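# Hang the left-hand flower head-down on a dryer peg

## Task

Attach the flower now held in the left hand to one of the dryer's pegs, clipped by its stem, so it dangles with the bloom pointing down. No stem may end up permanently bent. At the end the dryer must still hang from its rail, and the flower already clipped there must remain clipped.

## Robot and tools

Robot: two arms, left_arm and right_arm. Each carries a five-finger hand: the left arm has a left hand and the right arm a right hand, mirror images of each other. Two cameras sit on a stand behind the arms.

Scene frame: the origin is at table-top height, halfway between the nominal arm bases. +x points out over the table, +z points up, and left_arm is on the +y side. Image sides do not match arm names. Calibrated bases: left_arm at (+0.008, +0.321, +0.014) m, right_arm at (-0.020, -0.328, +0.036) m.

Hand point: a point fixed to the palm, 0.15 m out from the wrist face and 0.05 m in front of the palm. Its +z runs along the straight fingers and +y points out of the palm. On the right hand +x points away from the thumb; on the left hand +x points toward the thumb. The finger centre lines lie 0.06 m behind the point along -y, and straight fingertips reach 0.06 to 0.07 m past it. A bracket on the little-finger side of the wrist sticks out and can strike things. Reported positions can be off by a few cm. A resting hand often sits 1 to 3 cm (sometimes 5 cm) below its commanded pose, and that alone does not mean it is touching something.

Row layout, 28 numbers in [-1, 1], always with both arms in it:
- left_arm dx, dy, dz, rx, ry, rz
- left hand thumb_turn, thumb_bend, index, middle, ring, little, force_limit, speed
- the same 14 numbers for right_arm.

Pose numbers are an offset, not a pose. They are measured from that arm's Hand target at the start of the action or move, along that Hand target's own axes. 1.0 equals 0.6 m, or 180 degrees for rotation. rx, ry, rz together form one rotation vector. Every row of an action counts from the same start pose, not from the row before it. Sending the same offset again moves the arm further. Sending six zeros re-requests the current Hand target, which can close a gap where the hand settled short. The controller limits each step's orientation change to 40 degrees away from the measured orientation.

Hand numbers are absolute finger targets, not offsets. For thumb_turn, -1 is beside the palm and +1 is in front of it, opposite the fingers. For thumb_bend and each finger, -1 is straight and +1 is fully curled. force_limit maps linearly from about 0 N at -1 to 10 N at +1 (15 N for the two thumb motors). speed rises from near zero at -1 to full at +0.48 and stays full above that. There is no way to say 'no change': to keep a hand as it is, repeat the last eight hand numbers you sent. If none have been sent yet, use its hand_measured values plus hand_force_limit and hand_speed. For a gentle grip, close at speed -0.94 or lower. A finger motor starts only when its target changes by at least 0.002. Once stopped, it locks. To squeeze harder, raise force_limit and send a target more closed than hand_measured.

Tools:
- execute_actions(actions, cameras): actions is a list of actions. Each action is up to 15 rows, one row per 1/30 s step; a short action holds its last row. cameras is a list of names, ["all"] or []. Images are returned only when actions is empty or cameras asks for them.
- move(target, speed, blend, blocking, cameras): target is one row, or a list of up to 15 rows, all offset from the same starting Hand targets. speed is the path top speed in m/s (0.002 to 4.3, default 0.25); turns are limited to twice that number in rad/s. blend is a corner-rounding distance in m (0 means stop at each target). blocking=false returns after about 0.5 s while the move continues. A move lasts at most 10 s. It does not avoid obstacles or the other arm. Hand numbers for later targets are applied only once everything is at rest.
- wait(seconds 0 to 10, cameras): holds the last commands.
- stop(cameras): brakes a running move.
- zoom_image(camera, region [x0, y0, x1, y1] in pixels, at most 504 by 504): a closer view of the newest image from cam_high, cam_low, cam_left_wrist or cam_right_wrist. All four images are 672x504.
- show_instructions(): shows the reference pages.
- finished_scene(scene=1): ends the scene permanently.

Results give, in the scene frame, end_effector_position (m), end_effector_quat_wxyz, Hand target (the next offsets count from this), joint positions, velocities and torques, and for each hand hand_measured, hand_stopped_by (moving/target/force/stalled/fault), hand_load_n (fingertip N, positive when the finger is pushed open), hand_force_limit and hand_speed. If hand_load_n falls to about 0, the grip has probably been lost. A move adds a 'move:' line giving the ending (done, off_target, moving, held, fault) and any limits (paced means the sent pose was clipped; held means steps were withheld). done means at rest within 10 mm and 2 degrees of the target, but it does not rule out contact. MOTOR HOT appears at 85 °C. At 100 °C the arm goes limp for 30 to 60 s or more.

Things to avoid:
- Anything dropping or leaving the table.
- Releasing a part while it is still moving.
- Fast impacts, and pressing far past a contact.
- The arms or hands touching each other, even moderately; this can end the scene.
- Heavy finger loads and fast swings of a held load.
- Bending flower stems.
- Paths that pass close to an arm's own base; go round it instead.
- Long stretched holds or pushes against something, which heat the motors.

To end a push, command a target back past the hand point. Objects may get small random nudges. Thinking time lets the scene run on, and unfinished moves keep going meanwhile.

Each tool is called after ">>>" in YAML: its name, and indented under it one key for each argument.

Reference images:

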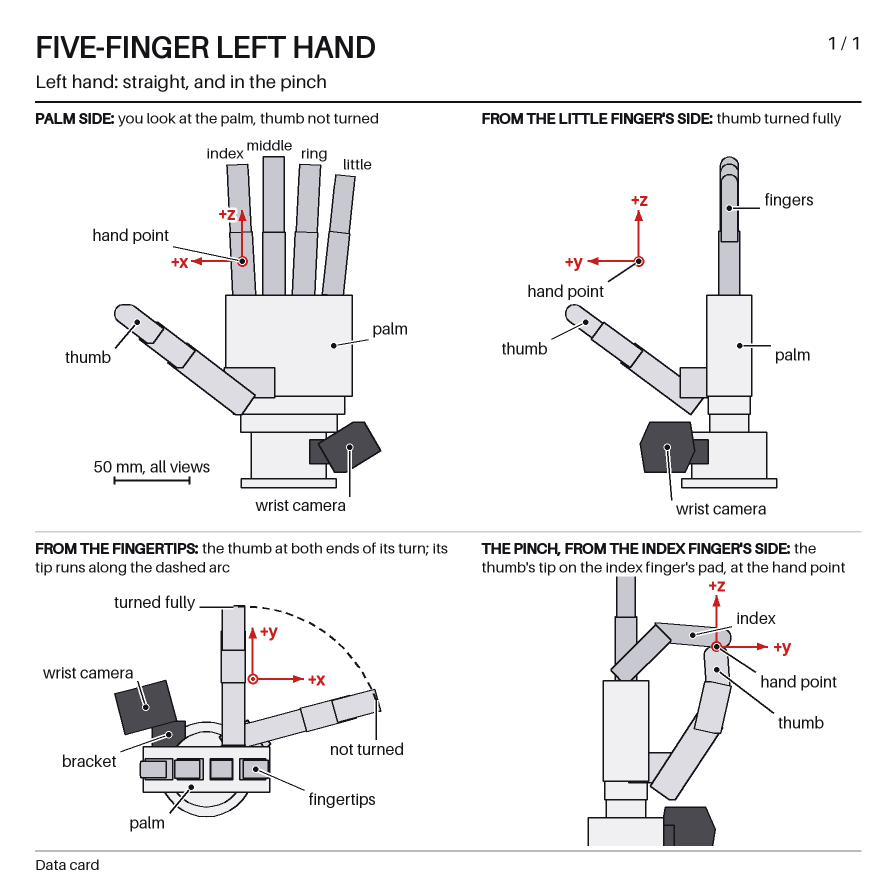

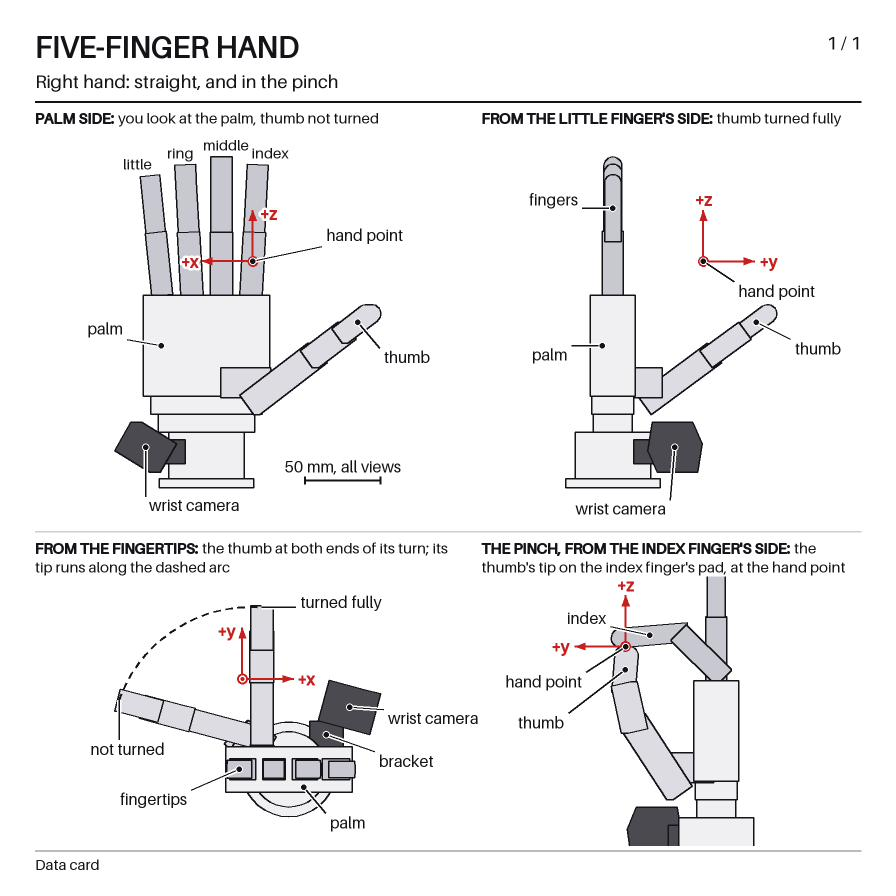

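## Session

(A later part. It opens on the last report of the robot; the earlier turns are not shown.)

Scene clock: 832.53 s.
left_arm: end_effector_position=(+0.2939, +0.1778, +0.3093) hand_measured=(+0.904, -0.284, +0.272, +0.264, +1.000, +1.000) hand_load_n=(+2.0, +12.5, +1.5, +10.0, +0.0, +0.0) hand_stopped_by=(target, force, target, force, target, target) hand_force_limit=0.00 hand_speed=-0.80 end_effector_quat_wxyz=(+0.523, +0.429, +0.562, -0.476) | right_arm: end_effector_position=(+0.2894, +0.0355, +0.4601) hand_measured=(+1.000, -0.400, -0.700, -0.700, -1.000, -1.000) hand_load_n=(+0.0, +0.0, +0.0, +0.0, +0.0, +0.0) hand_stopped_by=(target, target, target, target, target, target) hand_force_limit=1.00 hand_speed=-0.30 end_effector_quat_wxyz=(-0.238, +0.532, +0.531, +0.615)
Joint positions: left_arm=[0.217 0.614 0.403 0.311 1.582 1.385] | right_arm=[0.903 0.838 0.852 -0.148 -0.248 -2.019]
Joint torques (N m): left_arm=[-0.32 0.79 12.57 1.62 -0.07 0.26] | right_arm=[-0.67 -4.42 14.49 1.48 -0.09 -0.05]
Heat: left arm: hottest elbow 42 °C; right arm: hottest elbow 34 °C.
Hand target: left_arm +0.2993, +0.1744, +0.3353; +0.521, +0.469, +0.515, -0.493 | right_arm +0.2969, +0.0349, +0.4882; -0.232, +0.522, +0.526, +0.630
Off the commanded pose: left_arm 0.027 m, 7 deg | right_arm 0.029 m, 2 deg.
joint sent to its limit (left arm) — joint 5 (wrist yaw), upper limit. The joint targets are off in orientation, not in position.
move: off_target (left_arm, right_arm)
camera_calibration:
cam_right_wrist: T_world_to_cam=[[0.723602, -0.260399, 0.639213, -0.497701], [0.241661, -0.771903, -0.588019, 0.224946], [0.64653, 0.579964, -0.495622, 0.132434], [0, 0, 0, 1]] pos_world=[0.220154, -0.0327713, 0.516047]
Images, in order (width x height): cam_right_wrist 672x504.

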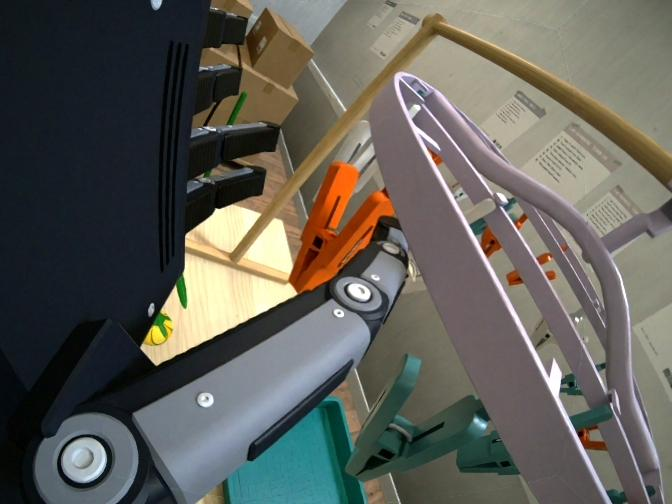

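>>> zoom_image:
  camera: "cam_right_wrist"
  region: [270, 120, 430, 300]

Scaled by 2.800 from the camera's 672x504 image, which has a finer 960x720 frame.

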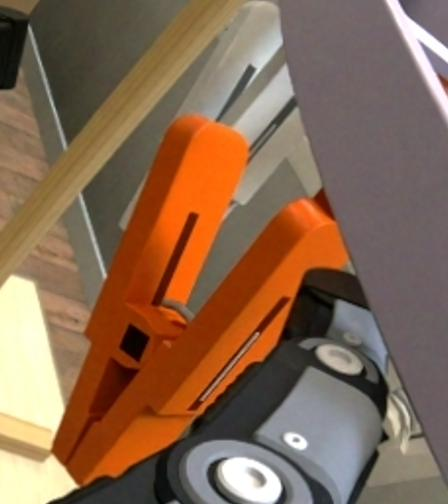

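>>> move:
  target: [0,0,0,0,0,0,0.904,-0.284,0.272,0.264,1,1,0,-0.8,-0.055,-0.026,0.006,0,0,0,1,-0.4,-0.7,-0.7,-1,-1,1,-0.3]
  speed: 0.04
  cameras: ["cam_right_wrist"]

>>> zoom_image:
  camera: "cam_right_wrist"
  region: [270, 100, 430, 280]

Scene clock: 837.40 s.
left_arm: end_effector_position=(+0.2939, +0.1778, +0.3093) hand_measured=(+0.904, -0.284, +0.272, +0.264, +1.000, +1.000) hand_load_n=(+2.0, +13.0, +1.5, +10.0, -0.5, +0.0) hand_stopped_by=(target, force, target, force, target, target) hand_force_limit=0.00 hand_speed=-0.80 end_effector_quat_wxyz=(+0.523, +0.429, +0.562, -0.476) | right_arm: end_effector_position=(+0.2897, +0.0368, +0.4575) hand_measured=(+1.000, -0.400, -0.700, -0.700, -1.000, -1.000) hand_load_n=(+0.5, +0.0, +0.0, +0.0, +0.0, +0.0) hand_stopped_by=(target, target, target, target, target, target) hand_force_limit=1.00 hand_speed=-0.30 end_effector_quat_wxyz=(-0.241, +0.521, +0.526, +0.628)
Joint positions: left_arm=[0.217 0.614 0.403 0.311 1.582 1.385] | right_arm=[0.903 0.838 0.82 -0.081 -0.251 -2.019]
Joint torques (N m): left_arm=[-0.32 0.79 12.57 1.62 -0.07 0.25] | right_arm=[-0.85 -4.31 9.21 2.65 0.03 -0.06]
Heat: left arm: hottest elbow 42 °C; right arm: hottest elbow 34 °C.
Hand target: left_arm +0.2993, +0.1744, +0.3353; +0.521, +0.469, +0.515, -0.493 | right_arm +0.2968, +0.0348, +0.4516; -0.232, +0.522, +0.526, +0.630
Off the commanded pose: left_arm 0.027 m, 7 deg | right_arm 0.009 m, 1 deg.
joint sent to its limit (left arm) — joint 5 (wrist yaw), upper limit. The joint targets are off in orientation, not in position.
move: off_target (left_arm)
camera_calibration:
cam_right_wrist: T_world_to_cam=[[0.710784, -0.275936, 0.647028, -0.49525], [0.256618, -0.754725, -0.60377, 0.226519], [0.65493, 0.595189, -0.465636, 0.11347], [0, 0, 0, 1]] pos_world=[0.219572, -0.0332346, 0.510041]
Images, in order (width x height): cam_right_wrist 672x504.

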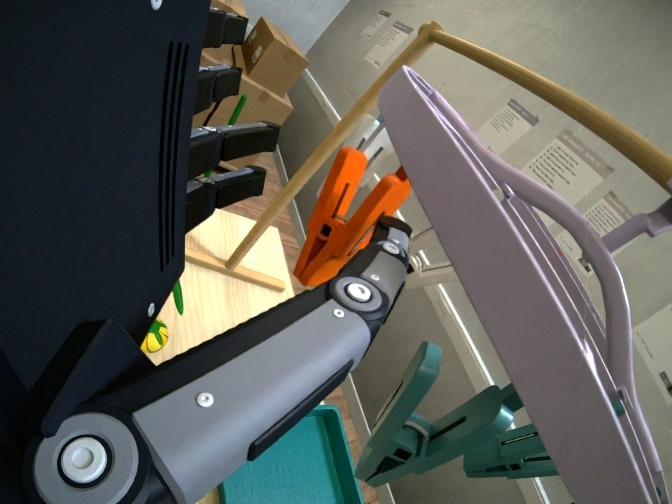

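Scaled by 2.800 from the camera's 672x504 image, which has a finer 960x720 frame.

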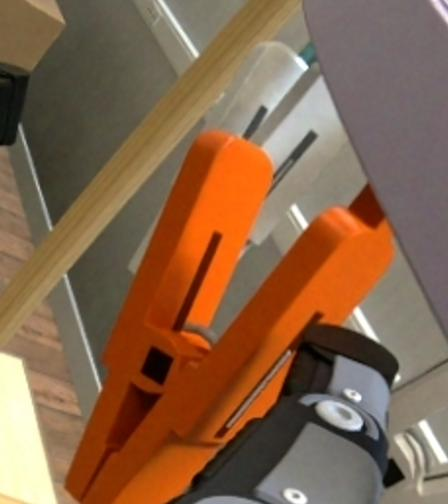

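>>> move:
  target: [0,0,0,0,0,0,0.904,-0.284,0.272,0.264,1,1,0,-0.8,-0.011,0.023,0.0,0,0,0,1,-0.4,-0.7,-0.7,-1,-1,1,-0.3]
  speed: 0.04
  cameras: ["cam_right_wrist"]

>>> zoom_image:
  camera: "cam_right_wrist"
  region: [270, 100, 430, 280]

Scene clock: 839.27 s.
left_arm: end_effector_position=(+0.2939, +0.1778, +0.3093) hand_measured=(+0.904, -0.284, +0.272, +0.264, +1.000, +1.000) hand_load_n=(+2.0, +13.0, +1.5, +10.0, +0.5, +0.0) hand_stopped_by=(target, force, target, force, target, target) hand_force_limit=0.00 hand_speed=-0.80 end_effector_quat_wxyz=(+0.523, +0.429, +0.562, -0.476) | right_arm: end_effector_position=(+0.3030, +0.0288, +0.4558) hand_measured=(+1.000, -0.400, -0.700, -0.700, -1.000, -1.000) hand_load_n=(+0.5, +0.0, +0.0, +0.0, +0.0, +0.0) hand_stopped_by=(target, target, target, target, target, target) hand_force_limit=1.00 hand_speed=-0.30 end_effector_quat_wxyz=(-0.240, +0.522, +0.525, +0.628)
Joint positions: left_arm=[0.217 0.614 0.403 0.311 1.582 1.385] | right_arm=[0.849 0.846 0.82 -0.075 -0.301 -2.024]
Joint torques (N m): left_arm=[-0.32 0.79 12.57 1.62 -0.07 0.26] | right_arm=[-0.79 -3.9 9.76 2.62 -0.09 -0.07]
Heat: left arm: hottest elbow 42 °C; right arm: hottest elbow 33 °C.
Hand target: left_arm +0.2993, +0.1744, +0.3353; +0.521, +0.469, +0.515, -0.493 | right_arm +0.3108, +0.0285, +0.4514; -0.232, +0.522, +0.526, +0.630
Off the commanded pose: left_arm 0.027 m, 7 deg | right_arm 0.009 m, 1 deg.
joint sent to its limit (left arm) — joint 5 (wrist yaw), upper limit. The joint targets are off in orientation, not in position.
move: off_target (left_arm)
camera_calibration:
cam_right_wrist: T_world_to_cam=[[0.710077, -0.278303, 0.64679, -0.505467], [0.253586, -0.755858, -0.603633, 0.216958], [0.656874, 0.592643, -0.466144, 0.108433], [0, 0, 0, 1]] pos_world=[0.232676, -0.0409457, 0.50844]
Images, in order (width x height): cam_right_wrist 672x504.

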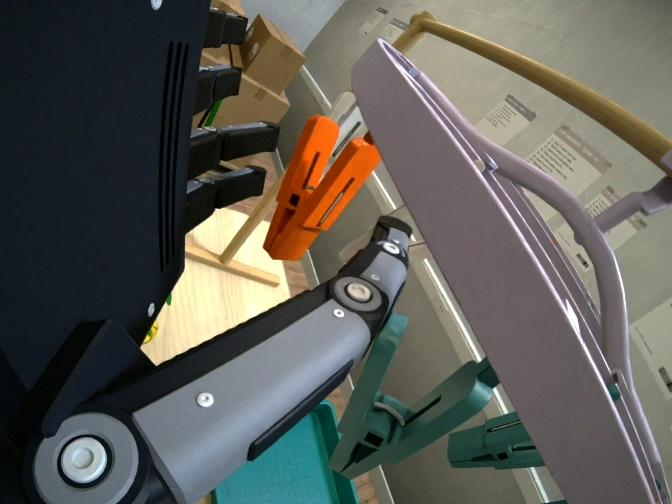

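Scaled by 2.800 from the camera's 672x504 image, which has a finer 960x720 frame.

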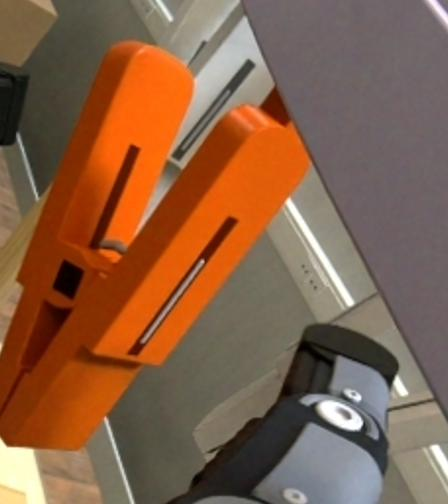

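>>> move:
  target: [0,0,0,0,0,0,0.904,-0.284,0.272,0.264,1,1,0,-0.8,0.055,0.0255,-0.006,0,0,0,1,-0.4,-0.7,-0.7,-1,-1,1,-0.3]
  speed: 0.04
  cameras: ["cam_right_wrist"]

>>> zoom_image:
  camera: "cam_right_wrist"
  region: [270, 100, 430, 280]

Scene clock: 843.80 s.
left_arm: end_effector_position=(+0.2939, +0.1778, +0.3093) hand_measured=(+0.904, -0.284, +0.272, +0.264, +1.000, +1.000) hand_load_n=(+2.5, +13.0, +1.5, +10.0, +0.0, +0.0) hand_stopped_by=(target, force, target, force, target, target) hand_force_limit=0.00 hand_speed=-0.80 end_effector_quat_wxyz=(+0.523, +0.429, +0.562, -0.476) | right_arm: end_effector_position=(+0.3025, +0.0281, +0.4626) hand_measured=(+1.000, -0.400, -0.700, -0.700, -1.000, -1.000) hand_load_n=(+0.0, +0.0, +0.0, +0.0, -0.5, +0.0) hand_stopped_by=(target, target, target, target, target, target) hand_force_limit=1.00 hand_speed=-0.30 end_effector_quat_wxyz=(-0.239, +0.531, +0.529, +0.617)
Joint positions: left_arm=[0.217 0.614 0.403 0.311 1.582 1.385] | right_arm=[0.849 0.846 0.858 -0.143 -0.301 -2.025]
Joint torques (N m): left_arm=[-0.32 0.73 12.57 1.62 -0.07 0.26] | right_arm=[-0.62 -4.13 14.39 1.46 -0.04 -0.08]
Heat: left arm: hottest elbow 42 °C; right arm: hottest elbow 33 °C.
Hand target: left_arm +0.2993, +0.1744, +0.3353; +0.521, +0.469, +0.515, -0.493 | right_arm +0.3107, +0.0285, +0.4878; -0.232, +0.523, +0.526, +0.630
Off the commanded pose: left_arm 0.027 m, 7 deg | right_arm 0.027 m, 2 deg.
joint sent to its limit (left arm) — joint 5 (wrist yaw), upper limit. The joint targets are off in orientation, not in position.
move: off_target (left_arm, right_arm)
camera_calibration:
cam_right_wrist: T_world_to_cam=[[0.722045, -0.264336, 0.639357, -0.5102], [0.242511, -0.768797, -0.591726, 0.21892], [0.64795, 0.582304, -0.491002, 0.126923], [0, 0, 0, 1]] pos_world=[0.233057, -0.0404673, 0.51806]
Images, in order (width x height): cam_right_wrist 672x504.

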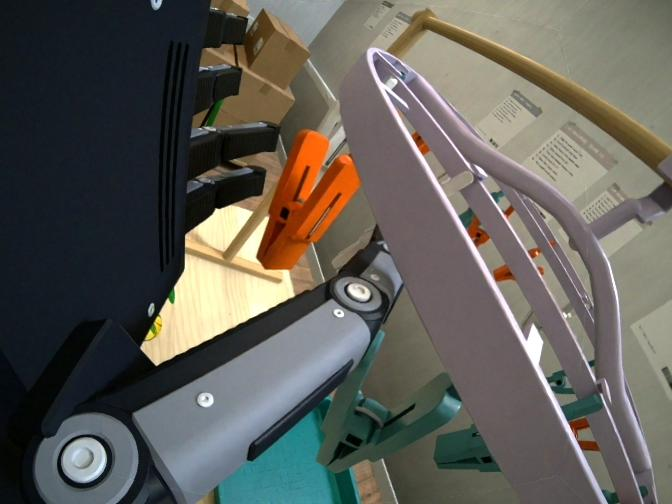

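Scaled by 2.800 from the camera's 672x504 image, which has a finer 960x720 frame.

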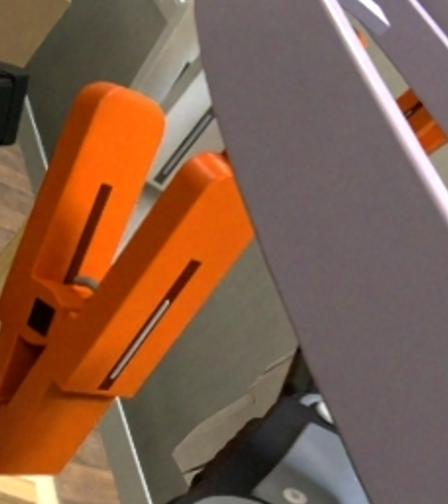

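>>> move:
  target: [0,0,0,0,0,0,0.904,-0.284,0.272,0.264,1,1,0,-0.8,0.003,-0.02,0.0,0,0,0,1,-0.4,-0.7,-0.7,-1,-1,1,-0.3]
  speed: 0.04
  cameras: ["cam_right_wrist"]

>>> zoom_image:
  camera: "cam_right_wrist"
  region: [270, 100, 430, 280]

Scene clock: 845.90 s.
left_arm: end_effector_position=(+0.2939, +0.1778, +0.3093) hand_measured=(+0.904, -0.284, +0.272, +0.264, +1.000, +1.000) hand_load_n=(+2.0, +13.0, +1.5, +10.0, +0.0, +0.0) hand_stopped_by=(target, force, target, force, target, target) hand_force_limit=0.00 hand_speed=-0.80 end_effector_quat_wxyz=(+0.523, +0.429, +0.562, -0.476) | right_arm: end_effector_position=(+0.3030, +0.0273, +0.4627) hand_measured=(+1.000, -0.400, -0.700, -0.700, -1.000, -1.000) hand_load_n=(+0.0, +0.0, +0.0, +0.0, +0.0, +0.0) hand_stopped_by=(target, target, target, target, target, target) hand_force_limit=1.00 hand_speed=-0.30 end_effector_quat_wxyz=(-0.231, +0.536, +0.525, +0.620)
Joint positions: left_arm=[0.217 0.614 0.403 0.311 1.582 1.385] | right_arm=[0.862 0.846 0.858 -0.143 -0.266 -2.025]
Joint torques (N m): left_arm=[-0.32 0.79 12.57 1.62 -0.06 0.26] | right_arm=[1.61 -4.72 13.27 1.76 0.09 -0.02]
Heat: left arm: hottest elbow 42 °C; right arm: hottest elbow 33 °C.
Hand target: left_arm +0.2993, +0.1744, +0.3353; +0.521, +0.469, +0.515, -0.493 | right_arm +0.3000, +0.0330, +0.4844; -0.232, +0.522, +0.526, +0.630
Off the commanded pose: left_arm 0.027 m, 7 deg | right_arm 0.023 m, 2 deg.
joint sent to its limit (left arm) — joint 5 (wrist yaw), upper limit. The joint targets are off in orientation, not in position.
move: off_target (left_arm, right_arm)
camera_calibration:
cam_right_wrist: T_world_to_cam=[[0.714049, -0.277853, 0.642598, -0.509541], [0.227967, -0.775569, -0.588663, 0.22142], [0.661941, 0.566825, -0.490453, 0.122936], [0, 0, 0, 1]] pos_world=[0.231984, -0.039534, 0.518067]
Images, in order (width x height): cam_right_wrist 672x504.

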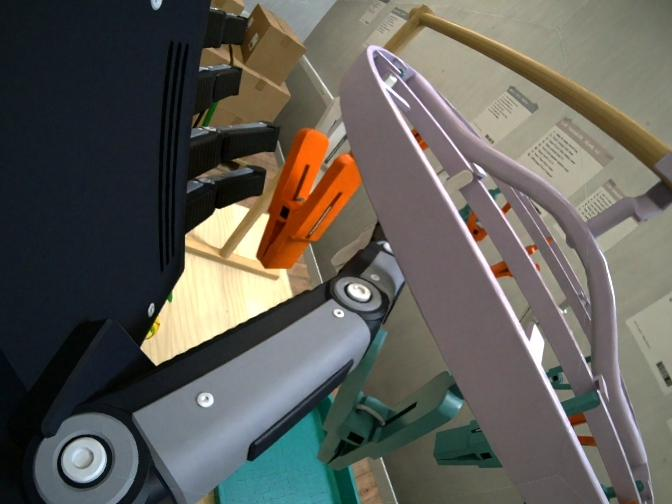

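Scaled by 2.800 from the camera's 672x504 image, which has a finer 960x720 frame.

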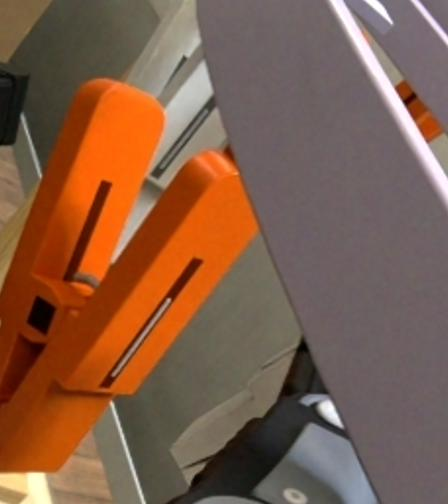

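>>> move:
  target: [0,0,0,0,0,0,0.904,-0.284,0.272,0.264,1,1,0,-0.8,0.001,-0.01,0.0,0,0,0,1,-0.4,-0.7,-0.7,-1,-1,1,-0.3]
  speed: 0.04
  cameras: ["cam_right_wrist"]

>>> zoom_image:
  camera: "cam_right_wrist"
  region: [270, 100, 430, 280]

Scene clock: 848.70 s.
left_arm: end_effector_position=(+0.2939, +0.1778, +0.3093) hand_measured=(+0.904, -0.284, +0.272, +0.264, +1.000, +1.000) hand_load_n=(+2.0, +13.0, +1.5, +10.0, +0.0, +0.0) hand_stopped_by=(target, force, target, force, target, target) hand_force_limit=0.00 hand_speed=-0.80 end_effector_quat_wxyz=(+0.523, +0.429, +0.562, -0.476) | right_arm: end_effector_position=(+0.2989, +0.0308, +0.4627) hand_measured=(+1.000, -0.400, -0.700, -0.700, -1.000, -1.000) hand_load_n=(+0.5, +0.0, +0.0, +0.0, +0.0, +0.0) hand_stopped_by=(target, target, target, target, target, target) hand_force_limit=1.00 hand_speed=-0.30 end_effector_quat_wxyz=(-0.230, +0.535, +0.526, +0.620)
Joint positions: left_arm=[0.217 0.614 0.403 0.311 1.582 1.385] | right_arm=[0.882 0.846 0.858 -0.143 -0.246 -2.025]
Joint torques (N m): left_arm=[-0.32 0.73 12.57 1.62 -0.07 0.25] | right_arm=[1.67 -5.07 12.63 1.89 0.09 0.03]
Heat: left arm: hottest elbow 42 °C; right arm: hottest elbow 33 °C.
Hand target: left_arm +0.2993, +0.1744, +0.3353; +0.521, +0.469, +0.515, -0.493 | right_arm +0.2947, +0.0353, +0.4824; -0.232, +0.522, +0.526, +0.630
Off the commanded pose: left_arm 0.027 m, 7 deg | right_arm 0.021 m, 2 deg.
joint sent to its limit (left arm) — joint 5 (wrist yaw), upper limit. The joint targets are off in orientation, not in position.
move: off_target (left_arm, right_arm)
camera_calibration:
cam_right_wrist: T_world_to_cam=[[0.712868, -0.276684, 0.64441, -0.506202], [0.229219, -0.776487, -0.586963, 0.223895], [0.66278, 0.566139, -0.490112, 0.123341], [0, 0, 0, 1]] pos_world=[0.227786, -0.0360352, 0.51807]
Images, in order (width x height): cam_right_wrist 672x504.

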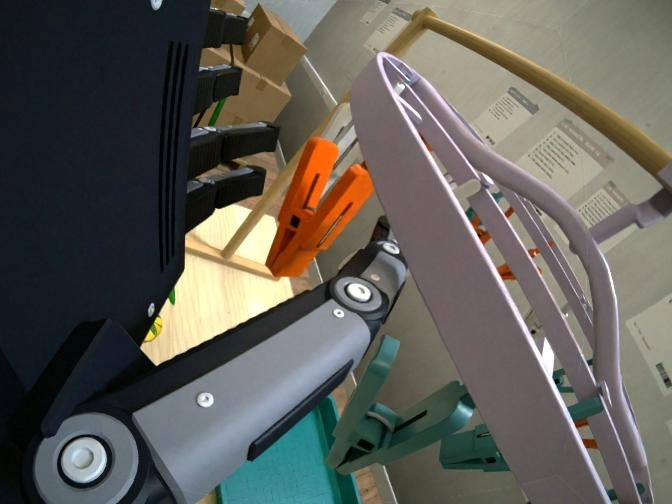

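Scaled by 2.800 from the camera's 672x504 image, which has a finer 960x720 frame.

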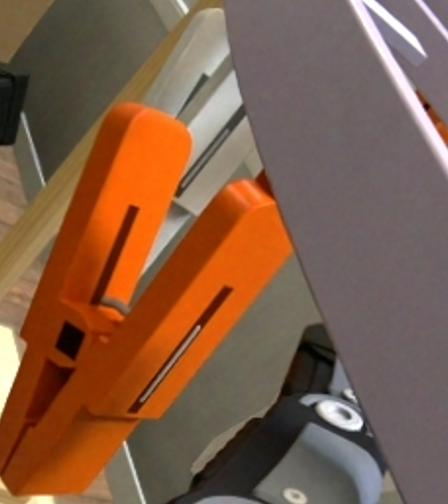

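>>> execute_actions:
  actions:
    - [[0,0,0,0,0,0,0.904,-0.284,0.272,0.264,1,1,0,-0.8,0,0,0,0,0,0,1,-0.15,-0.7,-0.5,-1,-1,1,-0.6]]
  cameras: ["cam_right_wrist"]

>>> zoom_image:
  camera: "cam_right_wrist"
  region: [270, 100, 430, 280]

Scene clock: 850.43 s.
left_arm: end_effector_position=(+0.2939, +0.1778, +0.3093) hand_measured=(+0.904, -0.284, +0.272, +0.264, +1.000, +1.000) hand_load_n=(+2.0, +12.5, +1.5, +10.0, +0.0, +0.0) hand_stopped_by=(target, force, target, force, target, target) hand_force_limit=0.00 hand_speed=-0.80 end_effector_quat_wxyz=(+0.523, +0.429, +0.562, -0.476) | right_arm: end_effector_position=(+0.2990, +0.0307, +0.4627) hand_measured=(+1.000, -0.150, -0.700, -0.500, -1.000, -1.000) hand_load_n=(+0.0, +0.0, +0.0, +0.5, +0.0, +0.5) hand_stopped_by=(target, target, target, target, target, target) hand_force_limit=1.00 hand_speed=-0.60 end_effector_quat_wxyz=(-0.230, +0.535, +0.526, +0.620)
Joint positions: left_arm=[0.217 0.614 0.403 0.311 1.582 1.385] | right_arm=[0.882 0.846 0.858 -0.143 -0.246 -2.025]
Joint torques (N m): left_arm=[-0.32 0.79 12.57 1.63 -0.07 0.25] | right_arm=[1.55 -5.13 12.64 1.81 0.09 0.01]
Heat: left arm: hottest elbow 42 °C; right arm: hottest elbow 33 °C.
Hand target: left_arm +0.2993, +0.1744, +0.3353; +0.521, +0.469, +0.515, -0.493 | right_arm +0.2947, +0.0353, +0.4824; -0.232, +0.522, +0.526, +0.630
Off the commanded pose: left_arm 0.027 m, 7 deg | right_arm 0.021 m, 2 deg.
joint sent to its limit (left arm) — joint 5 (wrist yaw), upper limit. The joint targets are off in orientation, not in position.
camera_calibration:
cam_right_wrist: T_world_to_cam=[[0.712655, -0.276982, 0.644518, -0.506221], [0.228975, -0.776591, -0.586922, 0.223924], [0.663093, 0.565851, -0.49002, 0.123213], [0, 0, 0, 1]] pos_world=[0.227786, -0.0360365, 0.518071]
Images, in order (width x height): cam_right_wrist 672x504.

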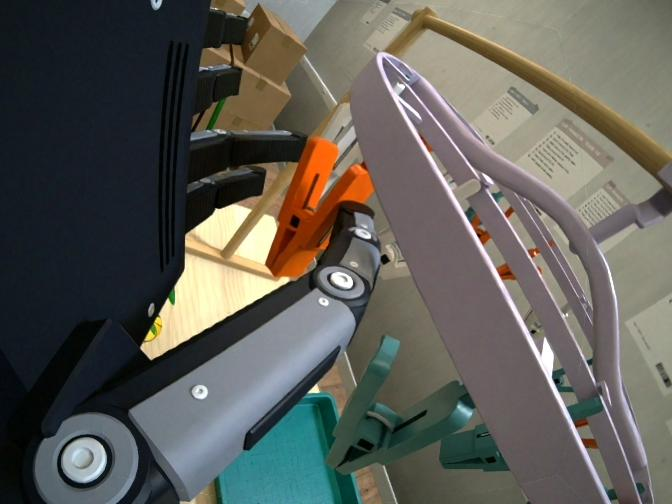

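Scaled by 2.800 from the camera's 672x504 image, which has a finer 960x720 frame.

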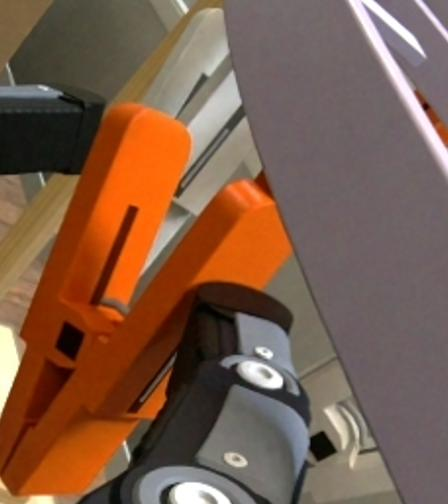

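>>> execute_actions:
  actions:
    - [[0,0,0,0,0,0,0.904,-0.284,0.272,0.264,1,1,0,-0.8,0,0,0,0,0,0,1,-0.13,-0.7,-0.35,-1,-1,1,-0.6]]
  cameras: []

>>> execute_actions:
  actions:
    - [[0,0,0,0,0,0,0.904,-0.284,0.272,0.264,1,1,0,-0.8,0,0,0,0,0,0,1,-0.13,-0.7,-0.25,-1,-1,1,-0.6]]
  cameras: ["cam_right_wrist"]

>>> zoom_image:
  camera: "cam_right_wrist"
  region: [270, 100, 430, 280]

Scene clock: 852.20 s.
left_arm: end_effector_position=(+0.2939, +0.1778, +0.3093) hand_measured=(+0.904, -0.284, +0.272, +0.264, +1.000, +1.000) hand_load_n=(+2.0, +12.5, +1.5, +10.0, +0.0, +0.0) hand_stopped_by=(target, force, target, force, target, target) hand_force_limit=0.00 hand_speed=-0.80 end_effector_quat_wxyz=(+0.523, +0.429, +0.562, -0.476) | right_arm: end_effector_position=(+0.2990, +0.0307, +0.4627) hand_measured=(+1.000, -0.130, -0.700, -0.350, -1.000, -1.000) hand_load_n=(+0.5, +0.0, +0.0, +0.0, +0.0, +0.0) hand_stopped_by=(target, target, target, target, target, target) hand_force_limit=1.00 hand_speed=-0.60 end_effector_quat_wxyz=(-0.230, +0.535, +0.526, +0.620)
Joint positions: left_arm=[0.217 0.614 0.403 0.311 1.582 1.385] | right_arm=[0.882 0.846 0.858 -0.143 -0.246 -2.025]
Joint torques (N m): left_arm=[-0.32 0.79 12.57 1.62 -0.06 0.26] | right_arm=[1.73 -5.36 12.7 1.92 0.09 0.03]
Heat: left arm: hottest elbow 42 °C; right arm: hottest elbow 33 °C.
Hand target: left_arm +0.2993, +0.1744, +0.3353; +0.521, +0.469, +0.515, -0.493 | right_arm +0.2947, +0.0353, +0.4824; -0.232, +0.522, +0.526, +0.630
Off the commanded pose: left_arm 0.027 m, 7 deg | right_arm 0.021 m, 2 deg.
joint sent to its limit (left arm) — joint 5 (wrist yaw), upper limit. The joint targets are off in orientation, not in position.
No camera images: "cameras" was empty.

Scene clock: 852.90 s.
left_arm: end_effector_position=(+0.2939, +0.1778, +0.3093) hand_measured=(+0.904, -0.284, +0.272, +0.264, +1.000, +1.000) hand_load_n=(+2.0, +12.5, +1.5, +10.0, +0.0, +0.0) hand_stopped_by=(target, force, target, force, target, target) hand_force_limit=0.00 hand_speed=-0.80 end_effector_quat_wxyz=(+0.523, +0.429, +0.562, -0.476) | right_arm: end_effector_position=(+0.2990, +0.0307, +0.4627) hand_measured=(+1.000, -0.130, -0.700, -0.250, -1.000, -1.000) hand_load_n=(+0.0, +0.0, +0.0, +0.0, +0.0, +0.0) hand_stopped_by=(target, target, target, target, target, target) hand_force_limit=1.00 hand_speed=-0.60 end_effector_quat_wxyz=(-0.230, +0.535, +0.526, +0.620)
Joint positions: left_arm=[0.217 0.614 0.403 0.311 1.582 1.385] | right_arm=[0.882 0.846 0.858 -0.143 -0.246 -2.025]
Joint torques (N m): left_arm=[-0.32 0.73 12.57 1.63 -0.07 0.26] | right_arm=[1.26 -5.13 12.66 1.7 0.08 0.01]
Heat: left arm: hottest elbow 42 °C; right arm: hottest elbow 33 °C.
Hand target: left_arm +0.2993, +0.1744, +0.3353; +0.521, +0.469, +0.515, -0.493 | right_arm +0.2947, +0.0353, +0.4824; -0.232, +0.522, +0.526, +0.630
Off the commanded pose: left_arm 0.027 m, 7 deg | right_arm 0.021 m, 2 deg.
joint sent to its limit (left arm) — joint 5 (wrist yaw), upper limit. The joint targets are off in orientation, not in position.
camera_calibration:
cam_right_wrist: T_world_to_cam=[[0.712655, -0.276982, 0.644518, -0.506221], [0.228975, -0.776591, -0.586922, 0.223924], [0.663093, 0.565851, -0.49002, 0.123213], [0, 0, 0, 1]] pos_world=[0.227786, -0.0360365, 0.518071]
Images, in order (width x height): cam_right_wrist 672x504.

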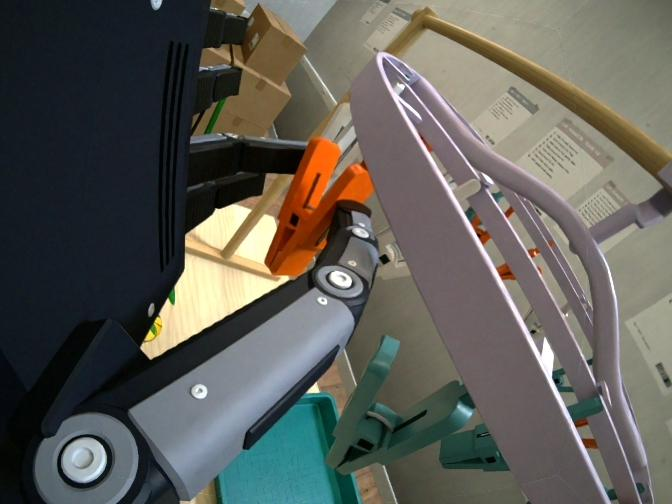

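Scaled by 2.800 from the camera's 672x504 image, which has a finer 960x720 frame.

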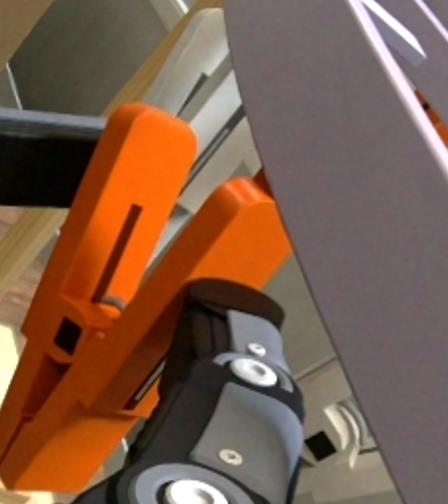

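>>> execute_actions:
  actions:
    - [[0,0,0,0,0,0,0.904,-0.284,0.272,0.264,1,1,0,-0.8,0,0,0,0,0,0,1,-0.13,-0.7,-0.1,-1,-1,1,-0.4]]
  cameras: ["cam_right_wrist"]

>>> zoom_image:
  camera: "cam_right_wrist"
  region: [250, 100, 410, 280]

Scene clock: 854.43 s.
left_arm: end_effector_position=(+0.2939, +0.1778, +0.3093) hand_measured=(+0.904, -0.284, +0.272, +0.264, +1.000, +1.000) hand_load_n=(+2.0, +13.0, +1.5, +10.0, +0.0, +0.0) hand_stopped_by=(target, force, target, force, target, target) hand_force_limit=0.00 hand_speed=-0.80 end_effector_quat_wxyz=(+0.523, +0.429, +0.562, -0.476) | right_arm: end_effector_position=(+0.2989, +0.0308, +0.4627) hand_measured=(+1.000, -0.132, -0.700, -0.150, -1.000, -1.000) hand_load_n=(+2.0, +4.5, +0.0, +7.5, +0.0, +0.5) hand_stopped_by=(target, target, target, force, target, target) hand_force_limit=1.00 hand_speed=-0.40 end_effector_quat_wxyz=(-0.230, +0.535, +0.526, +0.620)
Joint positions: left_arm=[0.217 0.614 0.403 0.311 1.582 1.385] | right_arm=[0.882 0.846 0.858 -0.143 -0.246 -2.025]
Joint torques (N m): left_arm=[-0.32 0.79 12.59 1.62 -0.07 0.26] | right_arm=[1.32 -5.6 12.56 1.87 0.06 0.01]
Heat: left arm: hottest elbow 42 °C; right arm: hottest elbow 33 °C.
Hand target: left_arm +0.2993, +0.1744, +0.3353; +0.521, +0.469, +0.515, -0.493 | right_arm +0.2946, +0.0353, +0.4824; -0.232, +0.522, +0.526, +0.630
Off the commanded pose: left_arm 0.027 m, 7 deg | right_arm 0.021 m, 2 deg.
joint sent to its limit (left arm) — joint 5 (wrist yaw), upper limit. The joint targets are off in orientation, not in position.
camera_calibration:
cam_right_wrist: T_world_to_cam=[[0.712655, -0.276982, 0.644518, -0.506193], [0.228975, -0.776591, -0.586922, 0.224002], [0.663093, 0.565851, -0.49002, 0.123156], [0, 0, 0, 1]] pos_world=[0.227786, -0.0359365, 0.518071]
Images, in order (width x height): cam_right_wrist 672x504.

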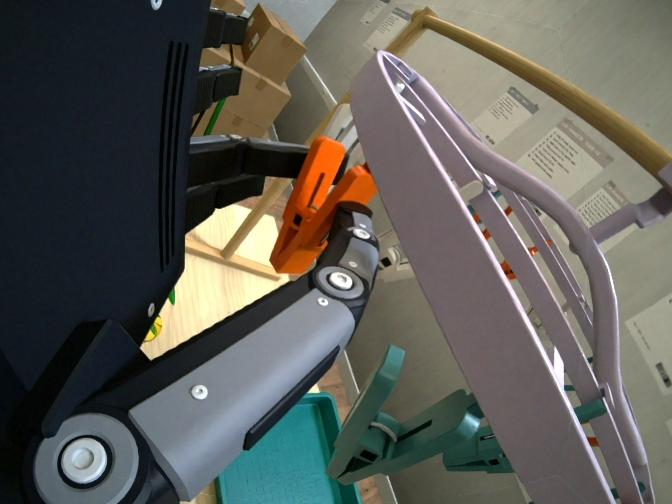

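Scaled by 2.800 from the camera's 672x504 image, which has a finer 960x720 frame.

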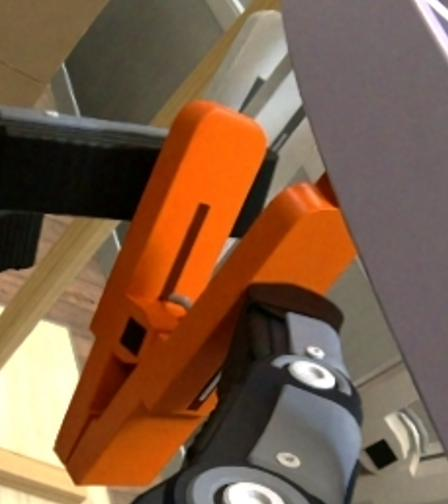

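>>> execute_actions:
  actions:
    - [[0,0,0,0,0,0,0.904,-0.284,0.272,0.264,1,1,0,-0.8,0,0,0,0,0,0,1,-0.13,-0.7,0.25,-1,-1,1,-0.2]]
  cameras: ["cam_right_wrist"]

>>> zoom_image:
  camera: "cam_right_wrist"
  region: [250, 100, 410, 280]

Scene clock: 855.83 s.
left_arm: end_effector_position=(+0.2939, +0.1778, +0.3093) hand_measured=(+0.904, -0.284, +0.272, +0.264, +1.000, +1.000) hand_load_n=(+2.0, +13.0, +1.5, +9.5, +0.0, +0.0) hand_stopped_by=(target, force, target, force, target, target) hand_force_limit=0.00 hand_speed=-0.80 end_effector_quat_wxyz=(+0.523, +0.429, +0.562, -0.476) | right_arm: end_effector_position=(+0.2989, +0.0307, +0.4627) hand_measured=(+1.000, -0.132, -0.700, -0.104, -1.000, -1.000) hand_load_n=(+4.0, +10.5, +0.0, +17.5, +0.0, +0.0) hand_stopped_by=(target, target, target, force, target, target) hand_force_limit=1.00 hand_speed=-0.20 end_effector_quat_wxyz=(-0.229, +0.535, +0.526, +0.620)
Joint positions: left_arm=[0.217 0.614 0.403 0.311 1.582 1.385] | right_arm=[0.882 0.846 0.858 -0.143 -0.245 -2.025]
Joint torques (N m): left_arm=[-0.32 0.73 12.57 1.62 -0.07 0.25] | right_arm=[1.55 -5.36 12.66 1.77 0.07 0.01]
Heat: left arm: hottest elbow 42 °C; right arm: hottest elbow 33 °C.
Hand target: left_arm +0.2993, +0.1744, +0.3353; +0.521, +0.469, +0.515, -0.493 | right_arm +0.2947, +0.0353, +0.4824; -0.232, +0.522, +0.526, +0.630
Off the commanded pose: left_arm 0.027 m, 7 deg | right_arm 0.021 m, 2 deg.
joint sent to its limit (left arm) — joint 5 (wrist yaw), upper limit. The joint targets are off in orientation, not in position.
camera_calibration:
cam_right_wrist: T_world_to_cam=[[0.71255, -0.277182, 0.644549, -0.50622], [0.228762, -0.776672, -0.586897, 0.223956], [0.66328, 0.565641, -0.490009, 0.123157], [0, 0, 0, 1]] pos_world=[0.227787, -0.0360374, 0.518071]
Images, in order (width x height): cam_right_wrist 672x504.

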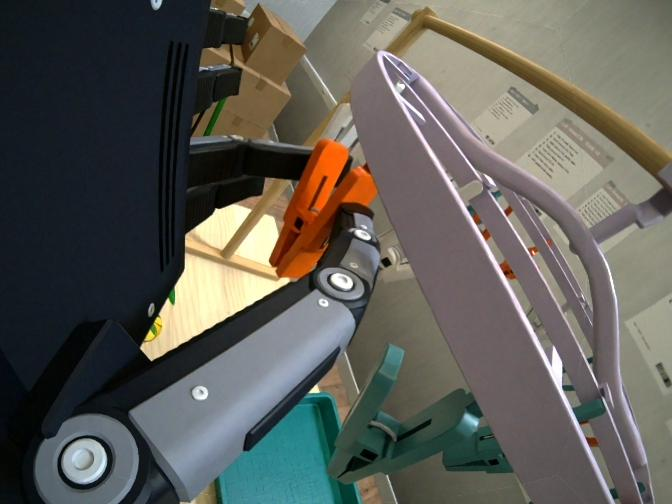

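Scaled by 2.800 from the camera's 672x504 image, which has a finer 960x720 frame.

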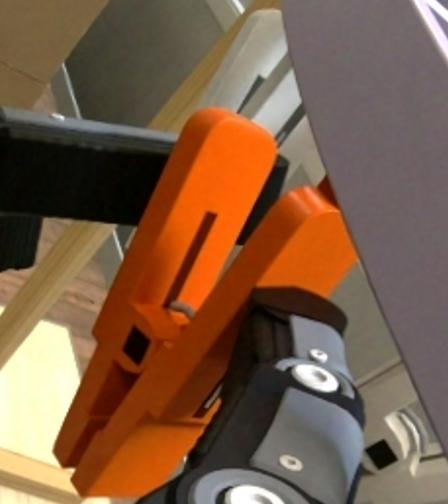

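>>> zoom_image:
  camera: "cam_right_wrist"
  region: [262, 210, 332, 290]

Scaled by 6.300 from the camera's 672x504 image, which has a finer 960x720 frame.

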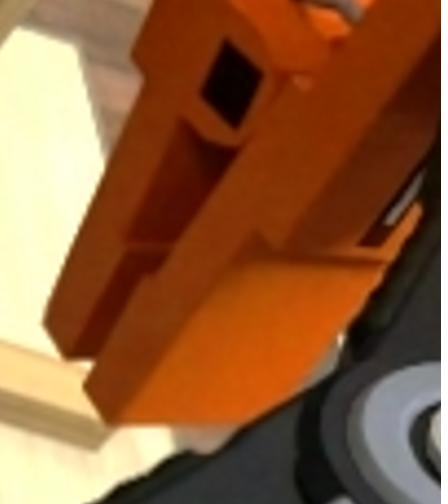

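>>> move:
  target:
    - [0.0833,0.0016,-0.0025,0,0,0,0.904,-0.284,0.272,0.264,1,1,0,-0.8,0,0,0,0,0,0,1,-0.13,-0.7,0.25,-1,-1,1,-0.2]
    - [0.0908,-0.0008,0.256,0,0,0,0.904,-0.284,0.272,0.264,1,1,0,-0.8,0,0,0,0,0,0,1,-0.13,-0.7,0.25,-1,-1,1,-0.2]
  speed: 0.06
  cameras: ["cam_right_wrist","cam_left_wrist","cam_high"]

>>> zoom_image:
  camera: "cam_right_wrist"
  region: [200, 180, 340, 320]

Scene clock: 869.30 s.
left_arm: end_effector_position=(+0.3016, +0.0308, +0.2599) hand_measured=(+0.904, -0.284, +0.272, +0.264, +1.000, +1.000) hand_load_n=(+2.0, +12.5, +1.5, +10.0, +0.0, +0.0) hand_stopped_by=(target, force, target, force, target, target) hand_force_limit=0.00 hand_speed=-0.80 end_effector_quat_wxyz=(+0.507, +0.459, +0.536, -0.495) | right_arm: end_effector_position=(+0.2989, +0.0307, +0.4627) hand_measured=(+1.000, -0.132, -0.700, -0.104, -1.000, -1.000) hand_load_n=(+4.0, +10.5, +0.0, +17.5, +0.0, +0.0) hand_stopped_by=(target, target, target, force, target, target) hand_force_limit=1.00 hand_speed=-0.20 end_effector_quat_wxyz=(-0.229, +0.535, +0.526, +0.620)
Joint positions: left_arm=[-0.409 0.884 0.372 0.52 1.047 1.499] | right_arm=[0.882 0.846 0.858 -0.143 -0.245 -2.025]
Joint torques (N m): left_arm=[-0.26 -1.73 11.84 2.29 -0.16 0.14] | right_arm=[1.44 -4.95 12.56 1.78 0.06 0.02]
Heat: left arm: hottest elbow 43 °C; right arm: hottest elbow 32 °C.
Hand target: left_arm +0.3094, +0.0196, +0.2853; +0.521, +0.469, +0.515, -0.493 | right_arm +0.2947, +0.0353, +0.4824; -0.232, +0.522, +0.526, +0.630
Off the commanded pose: left_arm 0.029 m, 3 deg | right_arm 0.021 m, 2 deg.
move: off_target (left_arm, right_arm)
camera_calibration:
cam_left_wrist: T_world_to_cam=[[-0.964093, -0.124676, -0.234478, 0.364253], [0.15555, 0.450513, -0.879115, 0.17703], [0.21524, -0.884022, -0.414943, 0.185142], [0, 0, 0, 1]] pos_world=[0.283787, 0.129329, 0.317862]
cam_right_wrist: T_world_to_cam=[[0.71255, -0.277182, 0.644549, -0.50622], [0.228762, -0.776672, -0.586897, 0.223956], [0.66328, 0.565641, -0.490009, 0.123157], [0, 0, 0, 1]] pos_world=[0.227787, -0.0360374, 0.518071]
Images, in order (width x height): cam_high 672x504, cam_left_wrist 672x504, cam_right_wrist 672x504.

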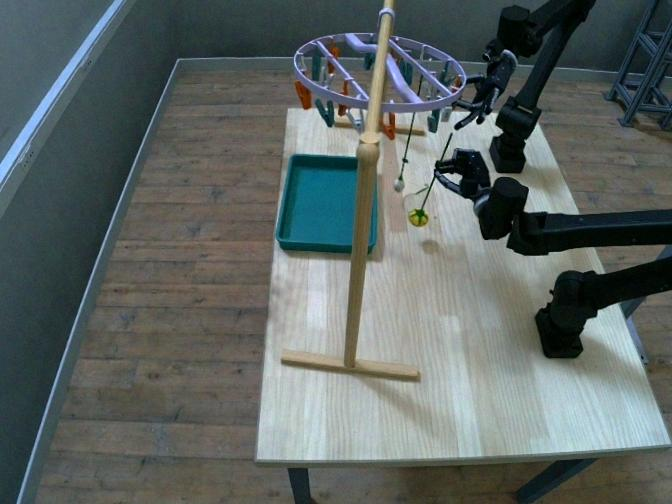

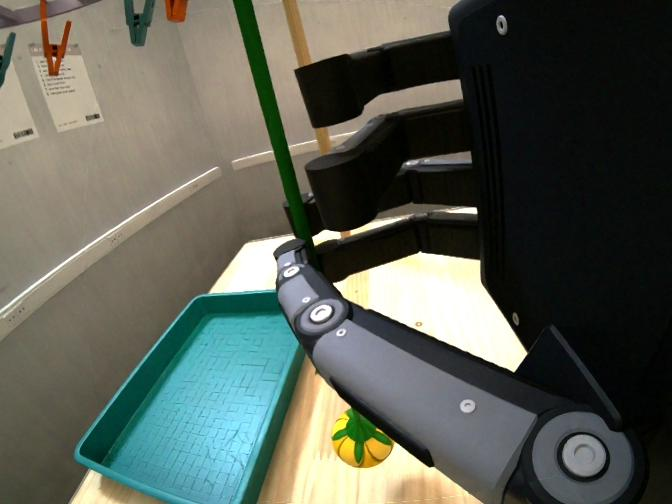

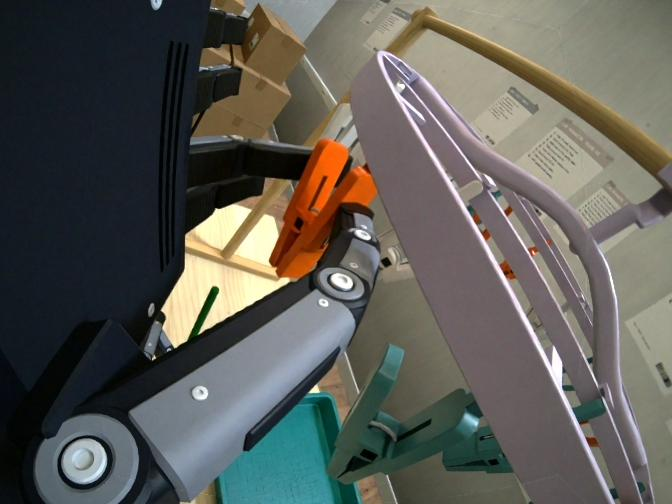

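Scaled by 3.600 from the camera's 672x504 image, which has a finer 960x720 frame.

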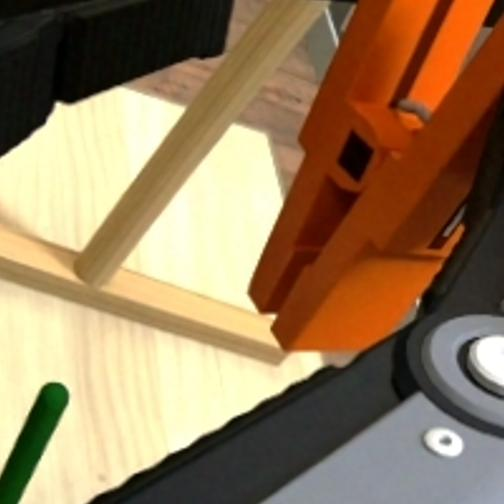

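>>> move:
  target: [-0.0512,0.0233,0.0333,0,0,0,0.904,-0.284,0.272,0.264,1,1,0,-0.8,0,0,0,0,0,0,1,-0.13,-0.7,0.25,-1,-1,1,-0.2]
  speed: 0.05
  cameras: ["cam_right_wrist"]

>>> zoom_image:
  camera: "cam_right_wrist"
  region: [200, 200, 320, 320]

Scene clock: 873.20 s.
left_arm: end_effector_position=(+0.3197, +0.0126, +0.2957) hand_measured=(+0.904, -0.284, +0.272, +0.264, +1.000, +1.000) hand_load_n=(+2.0, +12.5, +1.5, +10.0, +0.0, +0.0) hand_stopped_by=(target, force, target, force, target, target) hand_force_limit=0.00 hand_speed=-0.80 end_effector_quat_wxyz=(+0.515, +0.461, +0.528, -0.493) | right_arm: end_effector_position=(+0.2989, +0.0307, +0.4627) hand_measured=(+1.000, -0.132, -0.700, -0.104, -1.000, -1.000) hand_load_n=(+4.0, +10.5, +0.0, +17.5, +0.0, +0.0) hand_stopped_by=(target, target, target, force, target, target) hand_force_limit=1.00 hand_speed=-0.20 end_effector_quat_wxyz=(-0.229, +0.535, +0.526, +0.620)
Joint positions: left_arm=[-0.442 0.916 0.476 0.471 1.013 1.499] | right_arm=[0.882 0.846 0.858 -0.143 -0.245 -2.025]
Joint torques (N m): left_arm=[-0.32 -3.08 12.22 1.26 -0.15 0.17] | right_arm=[1.61 -5.3 12.64 1.89 0.07 0.01]
Heat: left arm: hottest elbow 43 °C; right arm: hottest elbow 32 °C.
Hand target: left_arm +0.3254, +0.0016, +0.3165; +0.521, +0.469, +0.515, -0.493 | right_arm +0.2947, +0.0353, +0.4824; -0.232, +0.522, +0.526, +0.630
Off the commanded pose: left_arm 0.024 m, 2 deg | right_arm 0.021 m, 2 deg.
move: off_target (left_arm, right_arm)
camera_calibration:
cam_right_wrist: T_world_to_cam=[[0.71255, -0.277182, 0.644549, -0.50622], [0.228762, -0.776672, -0.586897, 0.223956], [0.66328, 0.565641, -0.490009, 0.123157], [0, 0, 0, 1]] pos_world=[0.227787, -0.0360374, 0.518071]
Images, in order (width x height): cam_right_wrist 672x504.

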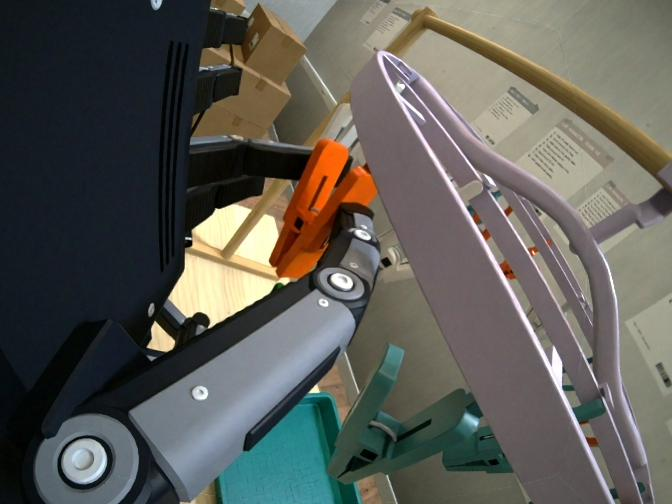

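Scaled by 4.200 from the camera's 672x504 image, which has a finer 960x720 frame.

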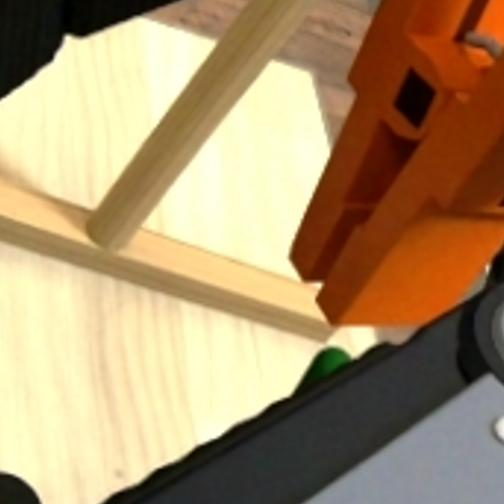

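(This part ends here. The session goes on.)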